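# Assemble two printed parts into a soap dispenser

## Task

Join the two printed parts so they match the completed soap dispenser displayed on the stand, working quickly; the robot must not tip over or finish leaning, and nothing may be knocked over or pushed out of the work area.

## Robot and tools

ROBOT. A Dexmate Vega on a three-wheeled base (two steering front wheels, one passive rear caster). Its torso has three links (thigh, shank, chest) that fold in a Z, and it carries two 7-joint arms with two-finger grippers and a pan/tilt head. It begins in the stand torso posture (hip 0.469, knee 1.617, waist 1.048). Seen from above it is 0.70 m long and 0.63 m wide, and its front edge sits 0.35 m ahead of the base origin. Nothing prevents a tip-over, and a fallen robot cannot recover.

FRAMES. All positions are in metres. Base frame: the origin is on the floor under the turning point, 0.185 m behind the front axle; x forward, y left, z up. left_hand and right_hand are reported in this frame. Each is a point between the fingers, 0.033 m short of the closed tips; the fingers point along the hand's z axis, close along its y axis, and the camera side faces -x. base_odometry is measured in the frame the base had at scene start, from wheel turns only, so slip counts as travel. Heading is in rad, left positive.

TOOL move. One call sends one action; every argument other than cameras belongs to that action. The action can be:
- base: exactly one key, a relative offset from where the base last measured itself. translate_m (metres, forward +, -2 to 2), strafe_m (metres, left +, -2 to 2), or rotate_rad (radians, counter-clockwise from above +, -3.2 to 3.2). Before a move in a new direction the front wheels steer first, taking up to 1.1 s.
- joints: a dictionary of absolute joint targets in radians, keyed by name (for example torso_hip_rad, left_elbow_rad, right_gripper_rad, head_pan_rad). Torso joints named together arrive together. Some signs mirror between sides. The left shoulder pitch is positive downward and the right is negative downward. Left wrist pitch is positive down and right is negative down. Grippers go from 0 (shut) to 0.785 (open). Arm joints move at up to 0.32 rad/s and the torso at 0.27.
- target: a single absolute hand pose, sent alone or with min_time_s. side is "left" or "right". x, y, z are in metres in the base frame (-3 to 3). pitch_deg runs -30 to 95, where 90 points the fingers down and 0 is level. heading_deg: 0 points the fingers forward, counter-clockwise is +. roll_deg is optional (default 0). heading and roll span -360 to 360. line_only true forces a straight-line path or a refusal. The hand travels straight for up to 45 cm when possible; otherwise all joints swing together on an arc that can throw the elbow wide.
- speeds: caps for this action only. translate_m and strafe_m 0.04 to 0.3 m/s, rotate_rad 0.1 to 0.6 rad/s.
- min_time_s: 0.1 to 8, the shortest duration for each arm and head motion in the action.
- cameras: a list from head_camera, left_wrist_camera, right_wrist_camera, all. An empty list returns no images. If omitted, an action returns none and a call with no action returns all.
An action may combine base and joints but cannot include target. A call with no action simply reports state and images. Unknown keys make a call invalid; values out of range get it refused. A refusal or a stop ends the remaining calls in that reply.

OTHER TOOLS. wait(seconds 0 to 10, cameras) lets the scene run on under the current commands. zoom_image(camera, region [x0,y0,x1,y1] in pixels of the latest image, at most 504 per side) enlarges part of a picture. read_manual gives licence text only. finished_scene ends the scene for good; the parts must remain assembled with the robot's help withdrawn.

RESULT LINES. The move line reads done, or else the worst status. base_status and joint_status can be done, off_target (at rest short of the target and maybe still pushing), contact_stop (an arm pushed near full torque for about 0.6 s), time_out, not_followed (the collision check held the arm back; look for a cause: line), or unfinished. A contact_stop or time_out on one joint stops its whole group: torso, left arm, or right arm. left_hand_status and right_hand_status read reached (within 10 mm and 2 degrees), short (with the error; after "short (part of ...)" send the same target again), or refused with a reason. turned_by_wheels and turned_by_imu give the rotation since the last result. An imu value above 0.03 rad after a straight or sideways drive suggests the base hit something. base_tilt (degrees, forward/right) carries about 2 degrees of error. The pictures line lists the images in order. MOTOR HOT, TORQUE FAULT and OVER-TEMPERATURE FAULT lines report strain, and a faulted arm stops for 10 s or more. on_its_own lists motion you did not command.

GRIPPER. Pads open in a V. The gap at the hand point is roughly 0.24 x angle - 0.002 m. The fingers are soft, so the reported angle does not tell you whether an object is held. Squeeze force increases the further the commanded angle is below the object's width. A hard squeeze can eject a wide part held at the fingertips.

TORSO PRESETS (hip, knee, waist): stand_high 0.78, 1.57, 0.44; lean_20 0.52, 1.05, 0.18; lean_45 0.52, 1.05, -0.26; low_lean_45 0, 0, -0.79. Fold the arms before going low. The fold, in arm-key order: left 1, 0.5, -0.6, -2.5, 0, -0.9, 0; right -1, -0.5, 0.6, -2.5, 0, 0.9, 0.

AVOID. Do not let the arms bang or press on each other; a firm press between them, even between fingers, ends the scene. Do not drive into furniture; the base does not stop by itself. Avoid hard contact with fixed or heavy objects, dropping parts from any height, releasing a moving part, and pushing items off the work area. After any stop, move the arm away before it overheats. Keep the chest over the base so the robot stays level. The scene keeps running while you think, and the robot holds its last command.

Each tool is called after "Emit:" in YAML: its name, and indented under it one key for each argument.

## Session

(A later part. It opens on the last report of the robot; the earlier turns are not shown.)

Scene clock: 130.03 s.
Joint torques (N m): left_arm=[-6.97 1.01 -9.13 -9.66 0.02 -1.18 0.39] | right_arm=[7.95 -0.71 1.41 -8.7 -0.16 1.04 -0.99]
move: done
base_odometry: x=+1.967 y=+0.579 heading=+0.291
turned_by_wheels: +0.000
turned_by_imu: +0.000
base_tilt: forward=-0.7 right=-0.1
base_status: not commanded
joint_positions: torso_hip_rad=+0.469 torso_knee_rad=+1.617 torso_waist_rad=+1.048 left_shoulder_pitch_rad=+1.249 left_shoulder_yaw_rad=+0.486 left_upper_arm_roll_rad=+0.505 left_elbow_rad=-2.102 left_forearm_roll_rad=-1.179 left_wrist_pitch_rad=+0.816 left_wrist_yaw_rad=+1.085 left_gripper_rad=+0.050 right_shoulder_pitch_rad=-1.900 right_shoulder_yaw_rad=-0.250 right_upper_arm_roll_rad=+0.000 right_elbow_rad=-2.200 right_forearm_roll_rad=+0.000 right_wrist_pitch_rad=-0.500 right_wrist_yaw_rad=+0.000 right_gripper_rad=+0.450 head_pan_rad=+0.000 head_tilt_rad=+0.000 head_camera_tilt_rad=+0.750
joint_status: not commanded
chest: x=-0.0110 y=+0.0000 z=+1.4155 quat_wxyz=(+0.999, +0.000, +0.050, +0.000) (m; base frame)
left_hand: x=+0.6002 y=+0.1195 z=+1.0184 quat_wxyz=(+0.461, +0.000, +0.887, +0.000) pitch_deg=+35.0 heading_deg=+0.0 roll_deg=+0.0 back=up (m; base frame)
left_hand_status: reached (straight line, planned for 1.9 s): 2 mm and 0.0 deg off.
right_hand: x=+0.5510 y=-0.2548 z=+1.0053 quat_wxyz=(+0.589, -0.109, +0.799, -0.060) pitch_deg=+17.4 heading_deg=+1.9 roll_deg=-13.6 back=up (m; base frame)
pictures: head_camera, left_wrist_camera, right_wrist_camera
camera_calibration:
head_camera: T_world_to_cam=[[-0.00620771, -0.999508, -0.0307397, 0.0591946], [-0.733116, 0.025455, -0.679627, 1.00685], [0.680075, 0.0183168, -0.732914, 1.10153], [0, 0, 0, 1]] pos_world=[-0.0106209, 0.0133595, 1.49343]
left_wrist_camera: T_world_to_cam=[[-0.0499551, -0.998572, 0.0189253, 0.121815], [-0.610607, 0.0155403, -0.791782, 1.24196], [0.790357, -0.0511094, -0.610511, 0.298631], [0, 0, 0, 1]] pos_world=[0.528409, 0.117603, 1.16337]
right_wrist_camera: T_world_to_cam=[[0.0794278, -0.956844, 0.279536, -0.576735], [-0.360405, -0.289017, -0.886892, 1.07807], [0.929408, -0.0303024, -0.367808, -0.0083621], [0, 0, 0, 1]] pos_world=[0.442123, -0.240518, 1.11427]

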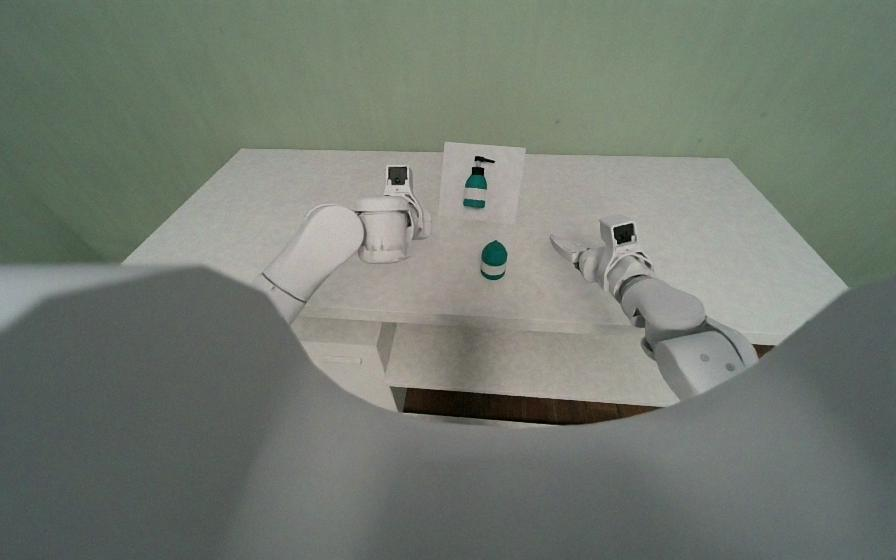

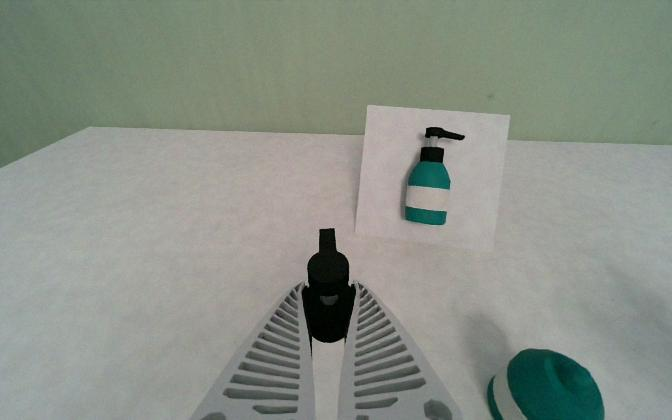

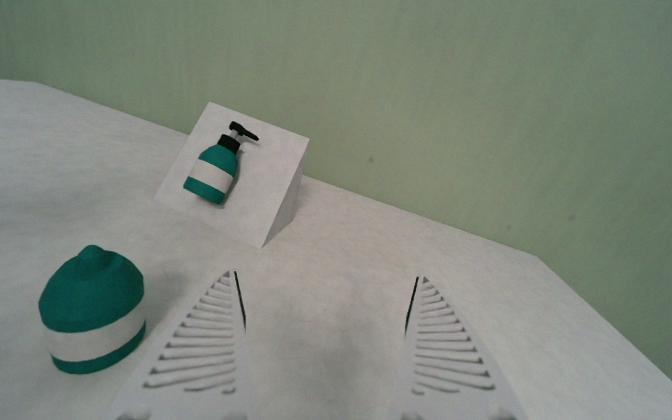

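Emit:
move:
  target: {"side":"left","x":0.58,"y":-0.01,"z":1.05,"pitch_deg":35,"heading_deg":-90,"roll_deg":0}
  cameras: ["all"]

Scene clock: 146.87 s.
Joint torques (N m): left_arm=[-18.88 0.36 -7.58 -2.84 -0.67 -1.49 -0.32] | right_arm=[9.98 0.41 -0.23 -6.88 0 2.97 -0.76]
move: done
base_odometry: x=+1.967 y=+0.579 heading=+0.291
turned_by_wheels: +0.000
turned_by_imu: -0.001
base_tilt: forward=-0.8 right=-0.2
base_status: not commanded
joint_positions: torso_hip_rad=+0.469 torso_knee_rad=+1.617 torso_waist_rad=+1.048 left_shoulder_pitch_rad=+0.472 left_shoulder_yaw_rad=+0.590 left_upper_arm_roll_rad=+1.048 left_elbow_rad=-1.102 left_forearm_roll_rad=-0.513 left_wrist_pitch_rad=+0.175 left_wrist_yaw_rad=-1.199 left_gripper_rad=+0.050 right_shoulder_pitch_rad=-1.900 right_shoulder_yaw_rad=-0.250 right_upper_arm_roll_rad=+0.000 right_elbow_rad=-2.200 right_forearm_roll_rad=+0.000 right_wrist_pitch_rad=-0.500 right_wrist_yaw_rad=+0.000 right_gripper_rad=+0.450 head_pan_rad=+0.000 head_tilt_rad=+0.000 head_camera_tilt_rad=+0.750
joint_status: not commanded
chest: x=-0.0110 y=+0.0000 z=+1.4155 quat_wxyz=(+0.999, +0.000, +0.050, +0.000) (m; base frame)
left_hand: x=+0.5802 y=-0.0099 z=+1.0499 quat_wxyz=(+0.327, +0.626, +0.628, -0.326) pitch_deg=+35.0 heading_deg=-89.8 roll_deg=+0.0 back=up (m; base frame)
left_hand_status: reached (straight line, planned for 7.8 s): 0 mm and 0.2 deg off.
right_hand: x=+0.5510 y=-0.2548 z=+1.0053 quat_wxyz=(+0.589, -0.109, +0.799, -0.060) pitch_deg=+17.4 heading_deg=+1.9 roll_deg=-13.6 back=up (m; base frame)
pictures: head_camera, left_wrist_camera, right_wrist_camera
camera_calibration:
head_camera: T_world_to_cam=[[-0.00620771, -0.999508, -0.0307397, 0.0591946], [-0.733116, 0.025455, -0.679627, 1.00685], [0.680075, 0.0183168, -0.732914, 1.10153], [0, 0, 0, 1]] pos_world=[-0.0106209, 0.0133595, 1.49343]
left_wrist_camera: T_world_to_cam=[[-0.998747, 0.0463972, 0.018743, 0.552002], [0.0134467, 0.609627, -0.792574, 0.901239], [-0.0481994, -0.791329, -0.609487, 0.805134], [0, 0, 0, 1]] pos_world=[0.577999, 0.0620941, 1.19467]
right_wrist_camera: T_world_to_cam=[[0.0794278, -0.956844, 0.279536, -0.576735], [-0.360405, -0.289017, -0.886892, 1.07807], [0.929408, -0.0303024, -0.367808, -0.0083621], [0, 0, 0, 1]] pos_world=[0.442123, -0.240518, 1.11427]

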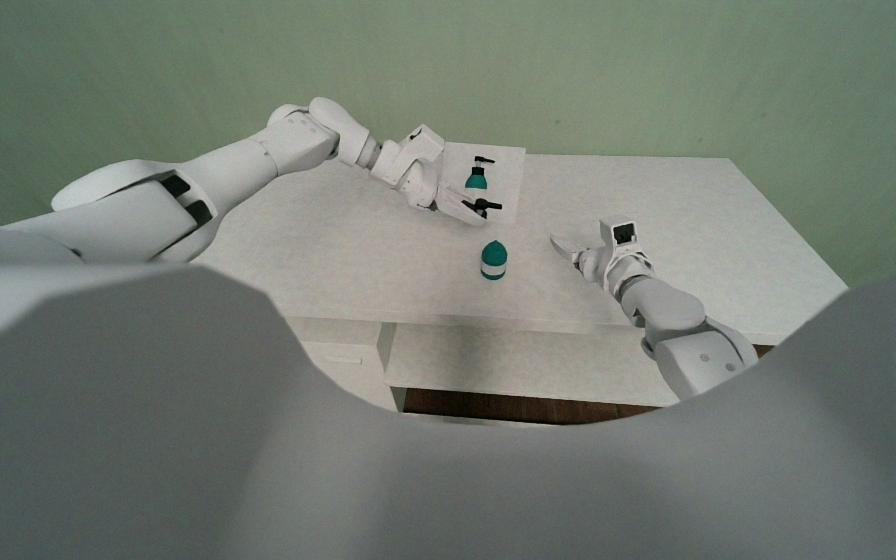

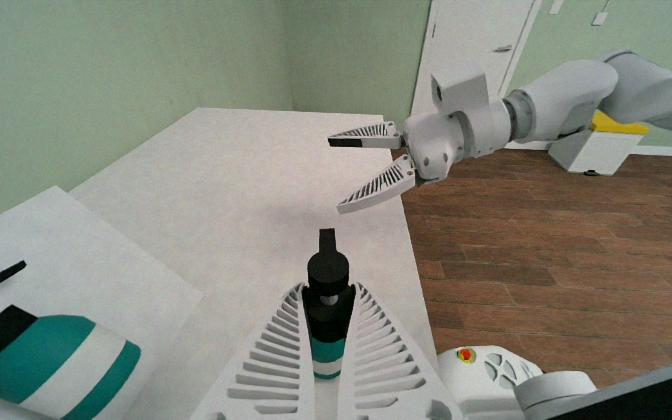

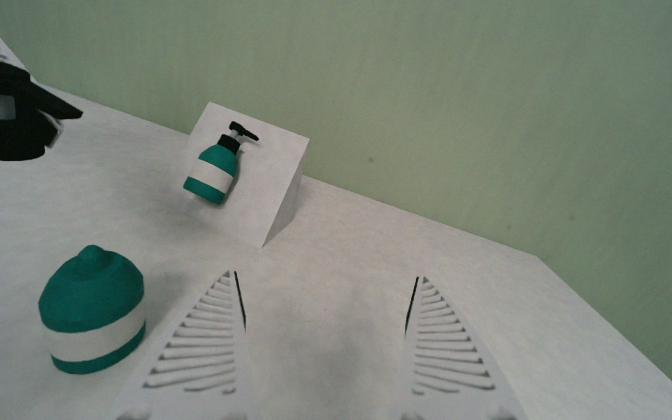

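Emit:
move:
  target: {"side":"right","x":0.45,"y":-0.28,"z":1.0,"pitch_deg":15,"heading_deg":38,"roll_deg":0}

Emit:
move:
  target: {"side":"left","x":0.58,"y":-0.066,"z":1.02,"pitch_deg":35,"heading_deg":-90,"roll_deg":0}
  cameras: ["all"]

Emit:
zoom_image:
  camera: "head_camera"
  region: [440, 180, 550, 290]

Scene clock: 161.53 s.
Joint torques (N m): left_arm=[-18.53 -0.17 -8.38 -3.71 -0.85 -2.03 -0.2] | right_arm=[6.46 -12.36 7.18 -5.08 1.62 2.46 0.25]
move: done
base_odometry: x=+1.967 y=+0.579 heading=+0.291
turned_by_wheels: +0.000
turned_by_imu: -0.001
base_tilt: forward=-0.6 right=+0.0
base_status: not commanded
joint_positions: torso_hip_rad=+0.469 torso_knee_rad=+1.617 torso_waist_rad=+1.048 left_shoulder_pitch_rad=+0.471 left_shoulder_yaw_rad=+0.588 left_upper_arm_roll_rad=+1.050 left_elbow_rad=-1.097 left_forearm_roll_rad=-0.512 left_wrist_pitch_rad=+0.172 left_wrist_yaw_rad=-1.202 left_gripper_rad=+0.050 right_shoulder_pitch_rad=-2.050 right_shoulder_yaw_rad=-0.524 right_upper_arm_roll_rad=+0.384 right_elbow_rad=-1.865 right_forearm_roll_rad=+0.448 right_wrist_pitch_rad=-0.054 right_wrist_yaw_rad=+0.820 right_gripper_rad=+0.450 head_pan_rad=+0.000 head_tilt_rad=+0.000 head_camera_tilt_rad=+0.750
joint_status: not commanded
chest: x=-0.0110 y=+0.0000 z=+1.4155 quat_wxyz=(+0.999, +0.000, +0.050, +0.000) (m; base frame)
left_hand: x=+0.5799 y=-0.0099 z=+1.0498 quat_wxyz=(+0.326, +0.627, +0.627, -0.327) pitch_deg=+35.0 heading_deg=-90.0 roll_deg=+0.0 back=up (m; base frame)
right_hand: x=+0.4504 y=-0.2795 z=+0.9994 quat_wxyz=(+0.575, -0.257, +0.751, +0.197) pitch_deg=+15.1 heading_deg=+37.8 roll_deg=+0.0 back=up (m; base frame)
right_hand_status: reached (straight line, planned for 2.9 s): 1 mm and 0.2 deg off.
pictures: none

Scene clock: 163.57 s.
Joint torques (N m): left_arm=[-13.17 -0.36 -7.21 -3.98 -1.09 -1.42 0.41] | right_arm=[7.77 -11.2 10.01 -3.87 1.49 2.06 0.49]
move: done
base_odometry: x=+1.967 y=+0.579 heading=+0.291
turned_by_wheels: +0.000
turned_by_imu: +0.000
base_tilt: forward=-0.7 right=-0.1
base_status: not commanded
joint_positions: torso_hip_rad=+0.469 torso_knee_rad=+1.617 torso_waist_rad=+1.048 left_shoulder_pitch_rad=+0.480 left_shoulder_yaw_rad=+0.452 left_upper_arm_roll_rad=+1.084 left_elbow_rad=-1.001 left_forearm_roll_rad=-0.480 left_wrist_pitch_rad=+0.156 left_wrist_yaw_rad=-1.130 left_gripper_rad=+0.050 right_shoulder_pitch_rad=-2.050 right_shoulder_yaw_rad=-0.526 right_upper_arm_roll_rad=+0.385 right_elbow_rad=-1.862 right_forearm_roll_rad=+0.450 right_wrist_pitch_rad=-0.052 right_wrist_yaw_rad=+0.825 right_gripper_rad=+0.450 head_pan_rad=+0.000 head_tilt_rad=+0.000 head_camera_tilt_rad=+0.750
joint_status: not commanded
chest: x=-0.0110 y=+0.0000 z=+1.4155 quat_wxyz=(+0.999, +0.000, +0.050, +0.000) (m; base frame)
left_hand: x=+0.5801 y=-0.0640 z=+1.0210 quat_wxyz=(+0.326, +0.627, +0.627, -0.326) pitch_deg=+35.0 heading_deg=-90.0 roll_deg=+0.0 back=up (m; base frame)
left_hand_status: reached (straight line, planned for 0.8 s): 2 mm and 0.0 deg off.
right_hand: x=+0.4498 y=-0.2798 z=+0.9996 quat_wxyz=(+0.575, -0.258, +0.750, +0.198) pitch_deg=+15.0 heading_deg=+38.0 roll_deg=+0.0 back=up (m; base frame)
pictures: head_camera, left_wrist_camera, right_wrist_camera
camera_calibration:
head_camera: T_world_to_cam=[[-0.00620771, -0.999508, -0.0307397, 0.0591946], [-0.733116, 0.025455, -0.679627, 1.00685], [0.680075, 0.0183168, -0.732914, 1.10153], [0, 0, 0, 1]] pos_world=[-0.0106209, 0.0133595, 1.49343]
left_wrist_camera: T_world_to_cam=[[-0.998599, 0.0495119, 0.0186659, 0.55524], [0.0154428, 0.61011, -0.792166, 0.909821], [-0.0506099, -0.790768, -0.61002, 0.746709], [0, 0, 0, 1]] pos_world=[0.578203, 0.00789186, 1.16587]
right_wrist_camera: T_world_to_cam=[[0.59485, -0.801975, 0.0546782, -0.554826], [-0.243227, -0.244408, -0.938672, 1.04089], [0.766155, 0.54507, -0.340448, 0.290015], [0, 0, 0, 1]] pos_world=[0.361016, -0.348633, 1.10613]

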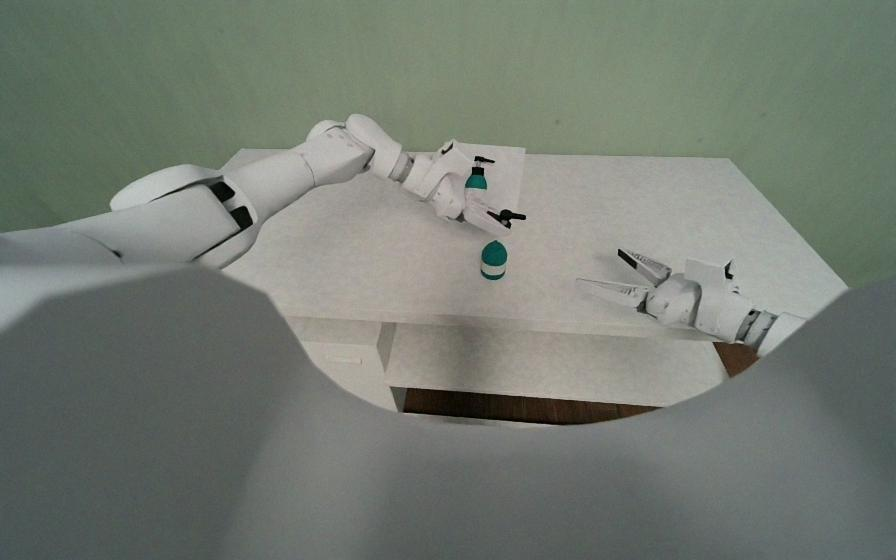

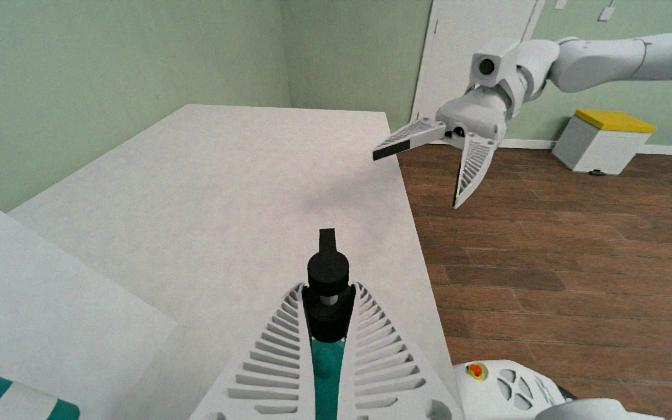

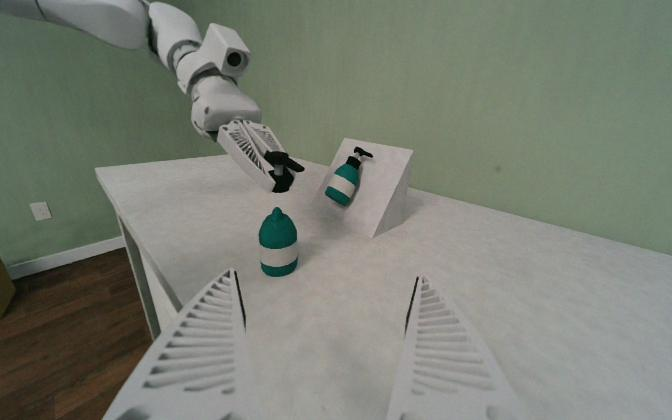

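Scaled by 4.582 from the camera's 896x560 image, which has a finer 960x600 frame.

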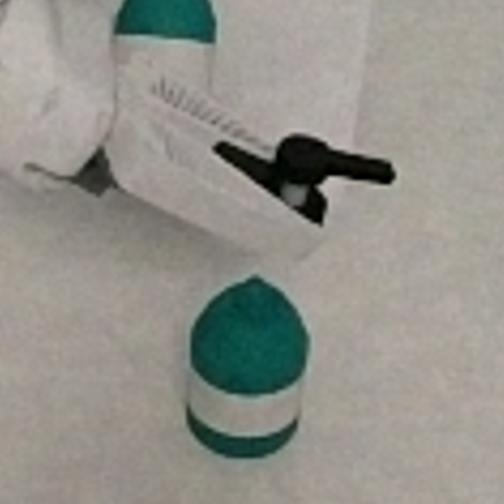

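Emit:
move:
  target: {"side":"left","x":0.58,"y":-0.0485,"z":1.0,"pitch_deg":35,"heading_deg":-90,"roll_deg":0}
  cameras: ["all"]

Emit:
zoom_image:
  camera: "head_camera"
  region: [440, 180, 550, 290]

Emit:
zoom_image:
  camera: "right_wrist_camera"
  region: [220, 130, 340, 290]

Emit:
zoom_image:
  camera: "left_wrist_camera"
  region: [230, 220, 430, 420]

Scene clock: 176.27 s.
Joint torques (N m): left_arm=[-12.04 -1.52 -6.68 -3.45 -0.76 -2.13 -0.44] | right_arm=[9.09 -13.22 10.02 -5.92 1.08 2.05 0.33]
move: done
base_odometry: x=+1.967 y=+0.579 heading=+0.291
turned_by_wheels: +0.000
turned_by_imu: +0.000
base_tilt: forward=-0.7 right=-0.2
base_status: not commanded
joint_positions: torso_hip_rad=+0.469 torso_knee_rad=+1.617 torso_waist_rad=+1.048 left_shoulder_pitch_rad=+0.496 left_shoulder_yaw_rad=+0.442 left_upper_arm_roll_rad=+1.089 left_elbow_rad=-0.921 left_forearm_roll_rad=-0.470 left_wrist_pitch_rad=+0.077 left_wrist_yaw_rad=-1.149 left_gripper_rad=+0.050 right_shoulder_pitch_rad=-2.050 right_shoulder_yaw_rad=-0.526 right_upper_arm_roll_rad=+0.385 right_elbow_rad=-1.862 right_forearm_roll_rad=+0.450 right_wrist_pitch_rad=-0.052 right_wrist_yaw_rad=+0.825 right_gripper_rad=+0.450 head_pan_rad=+0.000 head_tilt_rad=+0.000 head_camera_tilt_rad=+0.750
joint_status: not commanded
chest: x=-0.0110 y=+0.0000 z=+1.4155 quat_wxyz=(+0.999, +0.000, +0.050, +0.000) (m; base frame)
left_hand: x=+0.5801 y=-0.0494 z=+1.0013 quat_wxyz=(+0.327, +0.627, +0.627, -0.326) pitch_deg=+35.0 heading_deg=-90.0 roll_deg=+0.0 back=up (m; base frame)
left_hand_status: reached (straight line, planned for 0.6 s): 2 mm and 0.0 deg off.
right_hand: x=+0.4498 y=-0.2798 z=+0.9996 quat_wxyz=(+0.575, -0.258, +0.750, +0.198) pitch_deg=+15.0 heading_deg=+38.0 roll_deg=+0.0 back=up (m; base frame)
pictures: head_camera, left_wrist_camera, right_wrist_camera
camera_calibration:
head_camera: T_world_to_cam=[[-0.00620771, -0.999508, -0.0307397, 0.0591946], [-0.733116, 0.025455, -0.679627, 1.00685], [0.680075, 0.0183168, -0.732914, 1.10153], [0, 0, 0, 1]] pos_world=[-0.0106209, 0.0133595, 1.49343]
left_wrist_camera: T_world_to_cam=[[-0.998603, 0.0494944, 0.0185258, 0.555047], [0.015543, 0.610106, -0.792167, 0.885251], [-0.0505105, -0.790772, -0.610023, 0.746183], [0, 0, 0, 1]] pos_world=[0.578202, 0.0224919, 1.14617]
right_wrist_camera: T_world_to_cam=[[0.594972, -0.801884, 0.0546847, -0.554846], [-0.243194, -0.244454, -0.938669, 1.04086], [0.766072, 0.545182, -0.340456, 0.290093], [0, 0, 0, 1]] pos_world=[0.361016, -0.348632, 1.10613]

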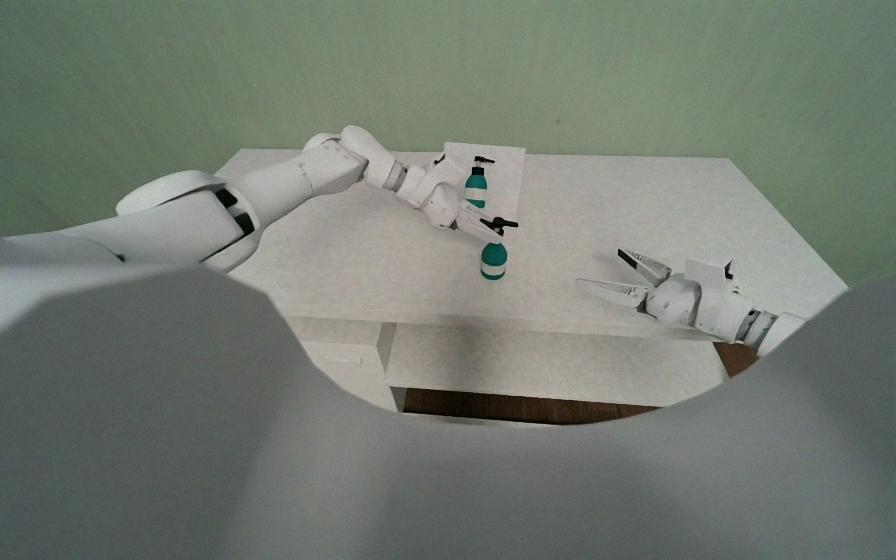

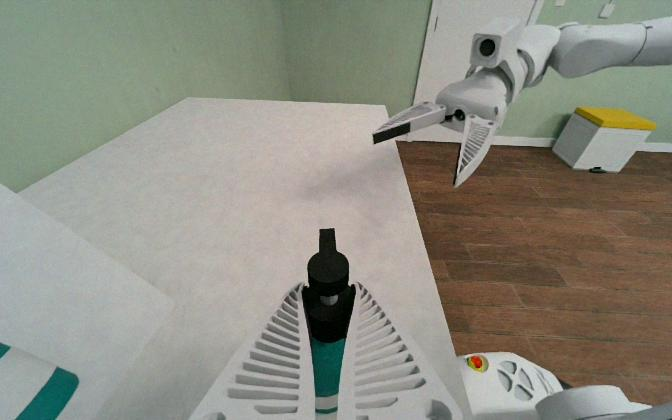

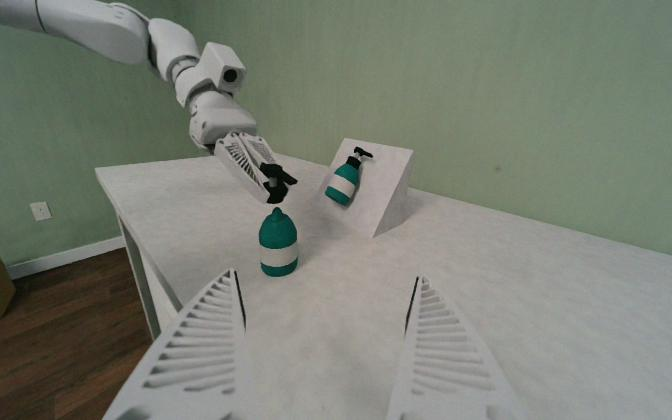

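Scaled by 4.582 from the camera's 896x560 image, which has a finer 960x600 frame.

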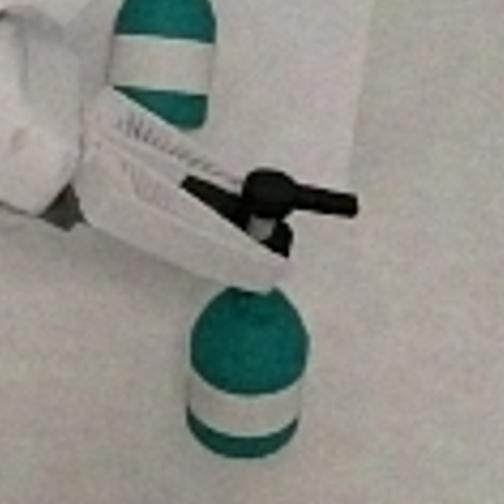

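Scaled by 3.150 from the camera's 672x420 image, which has a finer 960x600 frame.

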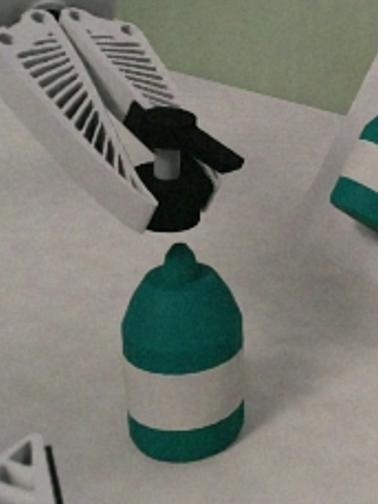

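Scaled by 2.520 from the camera's 672x420 image, which has a finer 960x600 frame.

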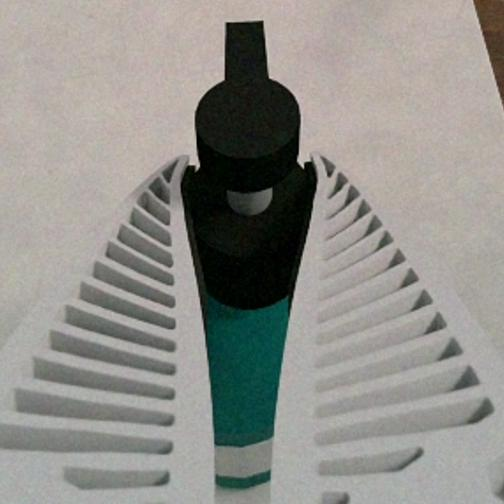

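Emit:
move:
  target: {"side":"left","x":0.588,"y":-0.0515,"z":0.995,"pitch_deg":35,"heading_deg":-90,"roll_deg":0}
  cameras: ["all"]

Emit:
zoom_image:
  camera: "head_camera"
  region: [440, 180, 550, 290]

Emit:
zoom_image:
  camera: "right_wrist_camera"
  region: [220, 130, 340, 290]

Emit:
zoom_image:
  camera: "left_wrist_camera"
  region: [230, 220, 430, 420]

Scene clock: 188.53 s.
Joint torques (N m): left_arm=[-17.41 -0.58 -6.64 -3.65 -0.91 -1.93 -0.33] | right_arm=[9.63 -13.15 7.91 -5.39 1.47 2.01 0.65]
move: done
base_odometry: x=+1.967 y=+0.579 heading=+0.291
turned_by_wheels: +0.000
turned_by_imu: -0.001
base_tilt: forward=-0.8 right=-0.1
base_status: not commanded
joint_positions: torso_hip_rad=+0.469 torso_knee_rad=+1.617 torso_waist_rad=+1.048 left_shoulder_pitch_rad=+0.475 left_shoulder_yaw_rad=+0.378 left_upper_arm_roll_rad=+1.096 left_elbow_rad=-0.789 left_forearm_roll_rad=-0.459 left_wrist_pitch_rad=+0.015 left_wrist_yaw_rad=-1.172 left_gripper_rad=+0.050 right_shoulder_pitch_rad=-2.050 right_shoulder_yaw_rad=-0.526 right_upper_arm_roll_rad=+0.385 right_elbow_rad=-1.862 right_forearm_roll_rad=+0.450 right_wrist_pitch_rad=-0.052 right_wrist_yaw_rad=+0.825 right_gripper_rad=+0.450 head_pan_rad=+0.000 head_tilt_rad=+0.000 head_camera_tilt_rad=+0.750
joint_status: not commanded
chest: x=-0.0110 y=+0.0000 z=+1.4155 quat_wxyz=(+0.999, +0.000, +0.050, +0.000) (m; base frame)
left_hand: x=+0.5877 y=-0.0513 z=+0.9950 quat_wxyz=(+0.326, +0.627, +0.627, -0.327) pitch_deg=+35.0 heading_deg=-90.0 roll_deg=+0.0 back=up (m; base frame)
left_hand_status: reached (straight line, planned for 0.8 s): 0 mm and 0.0 deg off.
right_hand: x=+0.4498 y=-0.2798 z=+0.9996 quat_wxyz=(+0.575, -0.258, +0.750, +0.198) pitch_deg=+15.0 heading_deg=+38.0 roll_deg=+0.0 back=up (m; base frame)
pictures: head_camera, left_wrist_camera, right_wrist_camera
camera_calibration:
head_camera: T_world_to_cam=[[-0.00620771, -0.999508, -0.0307397, 0.0591946], [-0.733116, 0.025455, -0.679627, 1.00685], [0.680075, 0.0183168, -0.732914, 1.10153], [0, 0, 0, 1]] pos_world=[-0.0106209, 0.0133595, 1.49343]
left_wrist_camera: T_world_to_cam=[[-0.998602, 0.0493881, 0.0188252, 0.562409], [0.0152413, 0.61012, -0.792163, 0.881474], [-0.0506091, -0.790768, -0.61002, 0.74127], [0, 0, 0, 1]] pos_world=[0.585703, 0.0205919, 1.13987]
right_wrist_camera: T_world_to_cam=[[0.594972, -0.801884, 0.0546847, -0.554846], [-0.243194, -0.244454, -0.938669, 1.04086], [0.766072, 0.545182, -0.340456, 0.290093], [0, 0, 0, 1]] pos_world=[0.361016, -0.348632, 1.10613]

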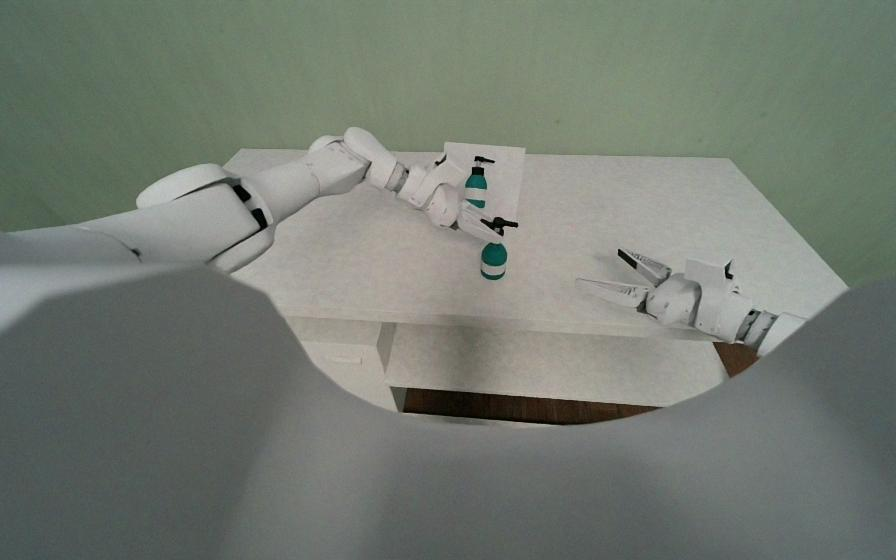

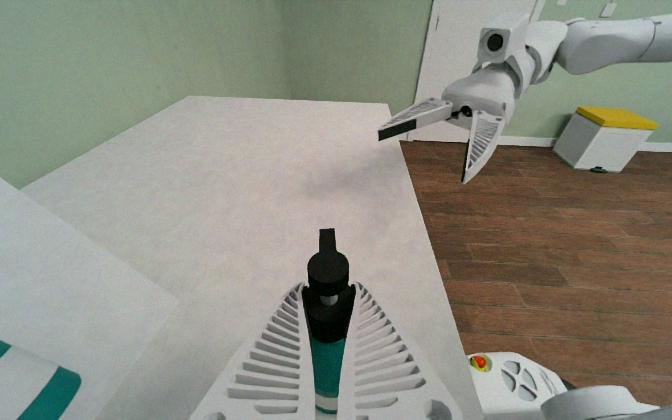

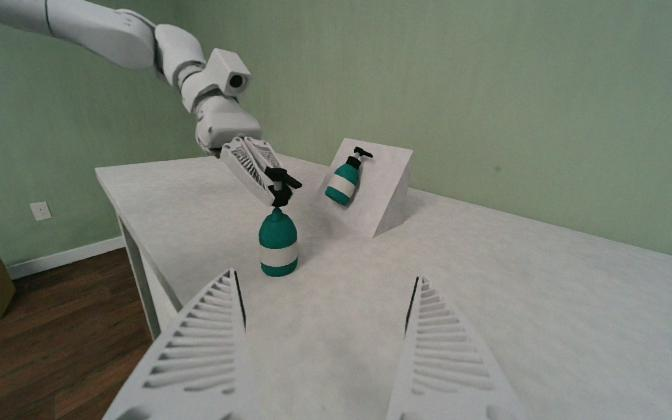

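Scaled by 4.582 from the camera's 896x560 image, which has a finer 960x600 frame.

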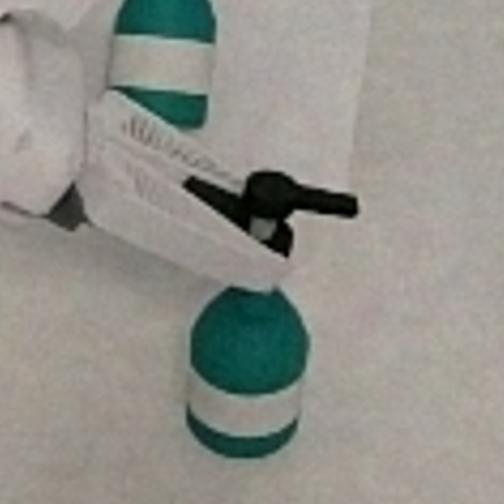

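Scaled by 3.150 from the camera's 672x420 image, which has a finer 960x600 frame.

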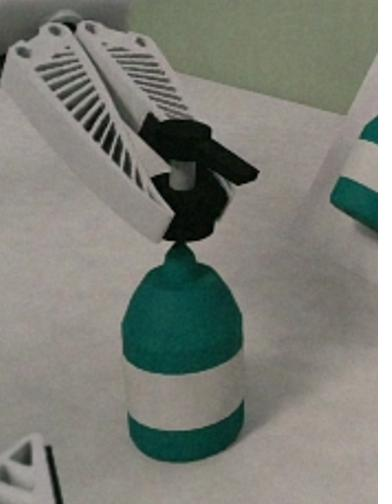

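Scaled by 2.520 from the camera's 672x420 image, which has a finer 960x600 frame.

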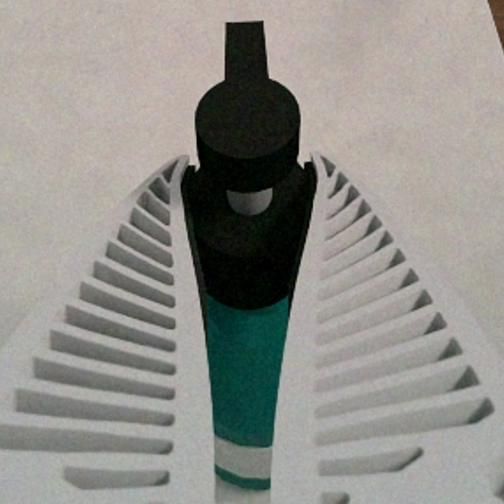

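Emit:
move:
  target: {"side":"left","x":0.587,"y":-0.0495,"z":0.985,"pitch_deg":35,"heading_deg":-90,"roll_deg":0}
  cameras: ["all"]

Emit:
zoom_image:
  camera: "head_camera"
  region: [440, 180, 550, 290]

Emit:
zoom_image:
  camera: "right_wrist_camera"
  region: [220, 130, 340, 290]

Emit:
zoom_image:
  camera: "left_wrist_camera"
  region: [230, 220, 430, 420]

Scene clock: 199.10 s.
Joint torques (N m): left_arm=[-13.11 -1.33 -5.35 -2.44 -0.65 -1.85 -0.38] | right_arm=[9.47 -8.68 11.92 -5.51 0.94 2.92 0.02]
move: done
base_odometry: x=+1.967 y=+0.579 heading=+0.291
turned_by_wheels: +0.000
turned_by_imu: +0.000
base_tilt: forward=-0.6 right=-0.2
base_status: not commanded
joint_positions: torso_hip_rad=+0.469 torso_knee_rad=+1.617 torso_waist_rad=+1.048 left_shoulder_pitch_rad=+0.478 left_shoulder_yaw_rad=+0.358 left_upper_arm_roll_rad=+1.100 left_elbow_rad=-0.735 left_forearm_roll_rad=-0.454 left_wrist_pitch_rad=-0.023 left_wrist_yaw_rad=-1.177 left_gripper_rad=+0.050 right_shoulder_pitch_rad=-2.050 right_shoulder_yaw_rad=-0.526 right_upper_arm_roll_rad=+0.385 right_elbow_rad=-1.862 right_forearm_roll_rad=+0.450 right_wrist_pitch_rad=-0.052 right_wrist_yaw_rad=+0.825 right_gripper_rad=+0.450 head_pan_rad=+0.000 head_tilt_rad=+0.000 head_camera_tilt_rad=+0.750
joint_status: not commanded
chest: x=-0.0110 y=+0.0000 z=+1.4155 quat_wxyz=(+0.999, +0.000, +0.050, +0.000) (m; base frame)
left_hand: x=+0.5872 y=-0.0496 z=+0.9859 quat_wxyz=(+0.327, +0.627, +0.627, -0.326) pitch_deg=+35.0 heading_deg=-90.0 roll_deg=+0.0 back=up (m; base frame)
left_hand_status: reached (straight line, planned for 0.5 s): 1 mm and 0.0 deg off.
right_hand: x=+0.4498 y=-0.2798 z=+0.9996 quat_wxyz=(+0.575, -0.258, +0.750, +0.198) pitch_deg=+15.0 heading_deg=+38.0 roll_deg=+0.0 back=up (m; base frame)
pictures: head_camera, left_wrist_camera, right_wrist_camera
camera_calibration:
head_camera: T_world_to_cam=[[-0.00620771, -0.999508, -0.0307397, 0.0591946], [-0.733116, 0.025455, -0.679627, 1.00685], [0.680075, 0.0183168, -0.732914, 1.10153], [0, 0, 0, 1]] pos_world=[-0.0106209, 0.0133595, 1.49343]
left_wrist_camera: T_world_to_cam=[[-0.998603, 0.0494931, 0.0185274, 0.562331], [0.015541, 0.610106, -0.792167, 0.873066], [-0.0505105, -0.790772, -0.610023, 0.736984], [0, 0, 0, 1]] pos_world=[0.585202, 0.0222919, 1.13077]
right_wrist_camera: T_world_to_cam=[[0.594972, -0.801884, 0.0546847, -0.554846], [-0.243194, -0.244454, -0.938669, 1.04086], [0.766072, 0.545182, -0.340456, 0.290093], [0, 0, 0, 1]] pos_world=[0.361016, -0.348632, 1.10613]

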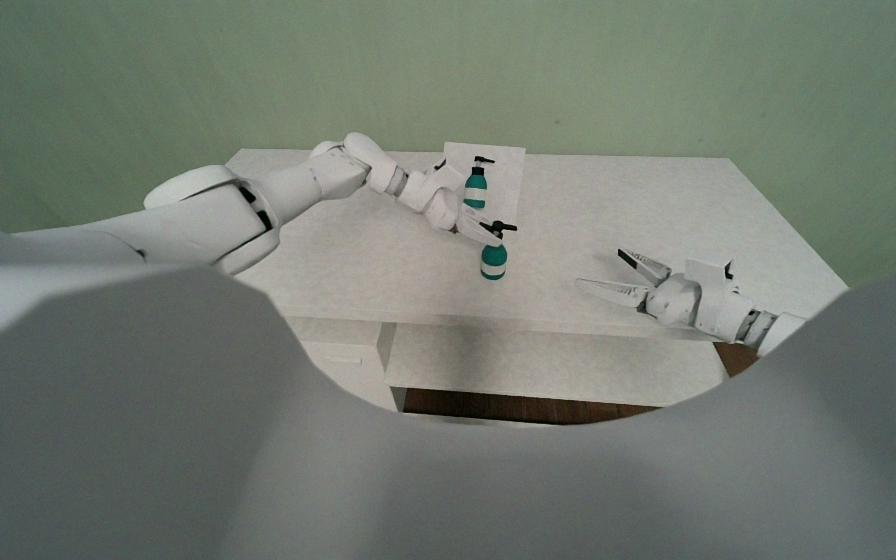

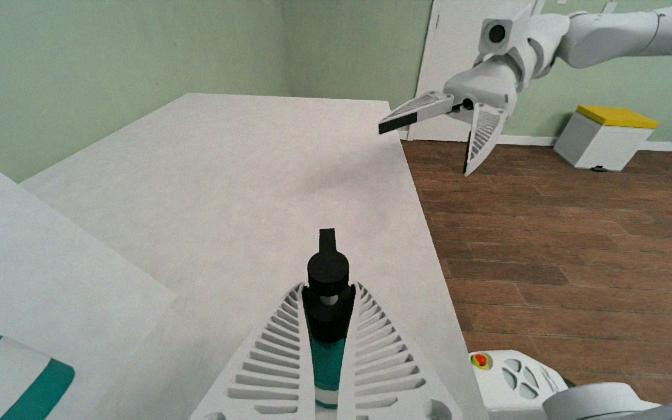

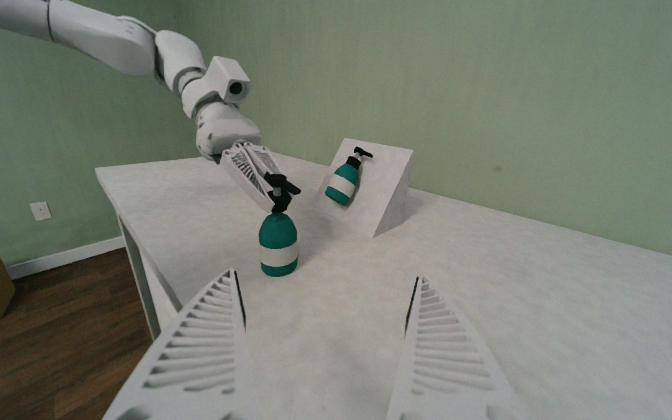

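Scaled by 4.582 from the camera's 896x560 image, which has a finer 960x600 frame.

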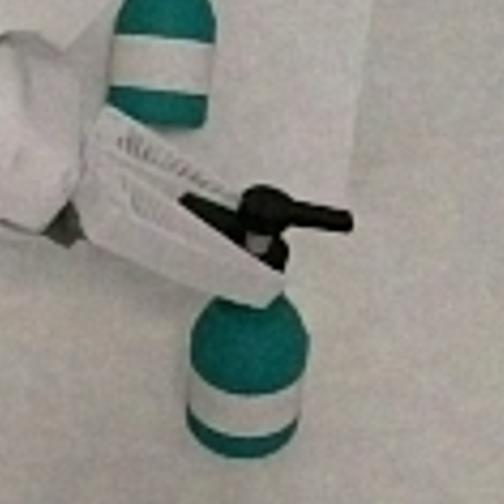

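Scaled by 3.150 from the camera's 672x420 image, which has a finer 960x600 frame.

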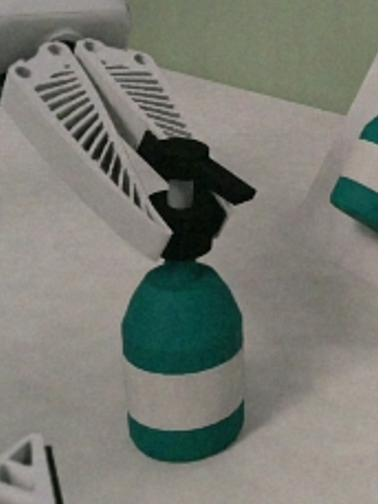

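Scaled by 2.520 from the camera's 672x420 image, which has a finer 960x600 frame.

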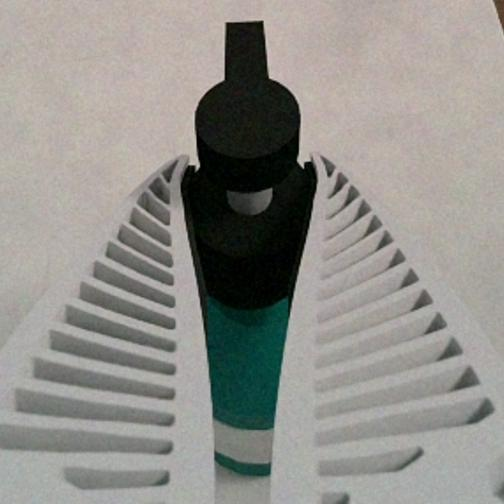

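Emit:
move:
  target: {"side":"left","x":0.587,"y":-0.0495,"z":0.978,"pitch_deg":35,"heading_deg":-90,"roll_deg":0}
  cameras: ["all"]

Emit:
zoom_image:
  camera: "right_wrist_camera"
  region: [220, 130, 340, 290]

Emit:
zoom_image:
  camera: "left_wrist_camera"
  region: [230, 220, 430, 420]

Scene clock: 209.83 s.
Joint torques (N m): left_arm=[-17.69 -1.56 -4.46 -4.12 -0.85 -2.43 -0.19] | right_arm=[9.2 -9.54 9.18 -6.51 1.39 1.85 0.34]
move: done
base_odometry: x=+1.967 y=+0.579 heading=+0.291
turned_by_wheels: +0.000
turned_by_imu: +0.000
base_tilt: forward=-0.7 right=-0.2
base_status: not commanded
joint_positions: torso_hip_rad=+0.469 torso_knee_rad=+1.617 torso_waist_rad=+1.048 left_shoulder_pitch_rad=+0.478 left_shoulder_yaw_rad=+0.332 left_upper_arm_roll_rad=+1.103 left_elbow_rad=-0.678 left_forearm_roll_rad=-0.449 left_wrist_pitch_rad=-0.059 left_wrist_yaw_rad=-1.183 left_gripper_rad=+0.050 right_shoulder_pitch_rad=-2.050 right_shoulder_yaw_rad=-0.526 right_upper_arm_roll_rad=+0.385 right_elbow_rad=-1.862 right_forearm_roll_rad=+0.450 right_wrist_pitch_rad=-0.052 right_wrist_yaw_rad=+0.825 right_gripper_rad=+0.450 head_pan_rad=+0.000 head_tilt_rad=+0.000 head_camera_tilt_rad=+0.750
joint_status: not commanded
chest: x=-0.0110 y=+0.0000 z=+1.4155 quat_wxyz=(+0.999, +0.000, +0.050, +0.000) (m; base frame)
left_hand: x=+0.5869 y=-0.0495 z=+0.9785 quat_wxyz=(+0.326, +0.627, +0.627, -0.327) pitch_deg=+35.0 heading_deg=-90.0 roll_deg=+0.0 back=up (m; base frame)
left_hand_status: reached (straight line, planned for 0.5 s): 0 mm and 0.0 deg off.
right_hand: x=+0.4498 y=-0.2798 z=+0.9996 quat_wxyz=(+0.575, -0.258, +0.750, +0.198) pitch_deg=+15.0 heading_deg=+38.0 roll_deg=+0.0 back=up (m; base frame)
pictures: head_camera, left_wrist_camera, right_wrist_camera
camera_calibration:
head_camera: T_world_to_cam=[[-0.00620771, -0.999508, -0.0307397, 0.0591946], [-0.733116, 0.025455, -0.679627, 1.00685], [0.680075, 0.0183168, -0.732914, 1.10153], [0, 0, 0, 1]] pos_world=[-0.0106209, 0.0133595, 1.49343]
left_wrist_camera: T_world_to_cam=[[-0.998596, 0.0495255, 0.0188029, 0.56195], [0.0153396, 0.610065, -0.792203, 0.867305], [-0.0507053, -0.790802, -0.609968, 0.732592], [0, 0, 0, 1]] pos_world=[0.585003, 0.0223919, 1.12337]
right_wrist_camera: T_world_to_cam=[[0.594927, -0.801916, 0.0547055, -0.554864], [-0.243174, -0.244441, -0.938677, 1.04087], [0.766113, 0.545141, -0.34043, 0.290034], [0, 0, 0, 1]] pos_world=[0.361016, -0.348633, 1.10613]

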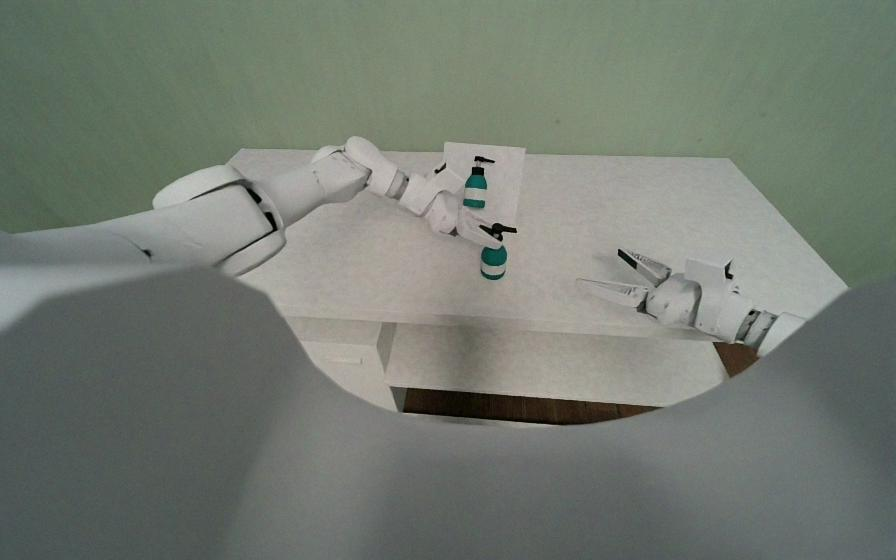

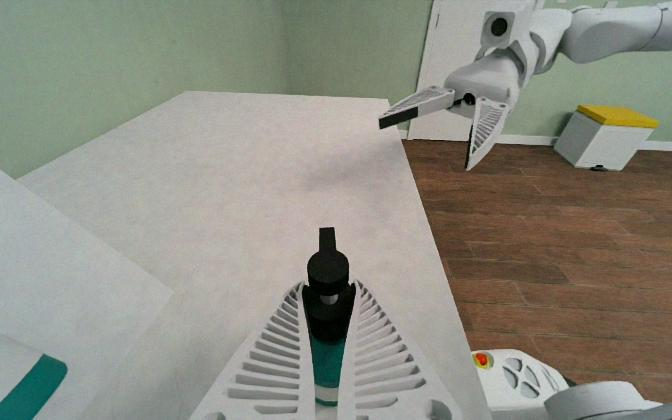

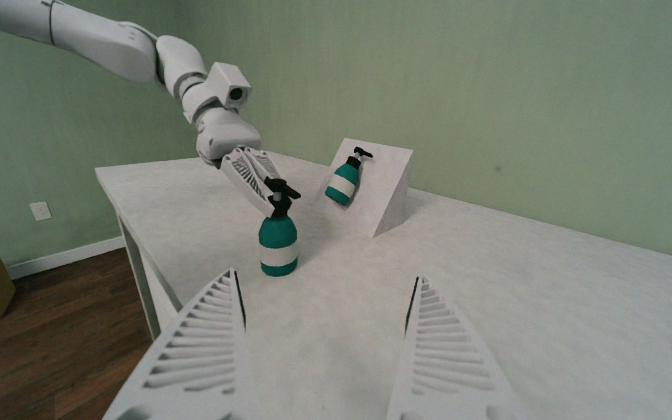

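Scaled by 3.150 from the camera's 672x420 image, which has a finer 960x600 frame.

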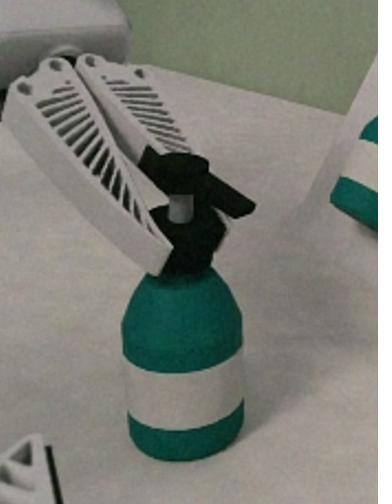

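Scaled by 2.520 from the camera's 672x420 image, which has a finer 960x600 frame.

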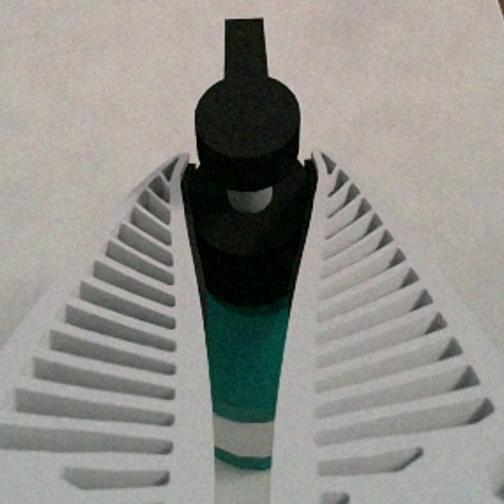

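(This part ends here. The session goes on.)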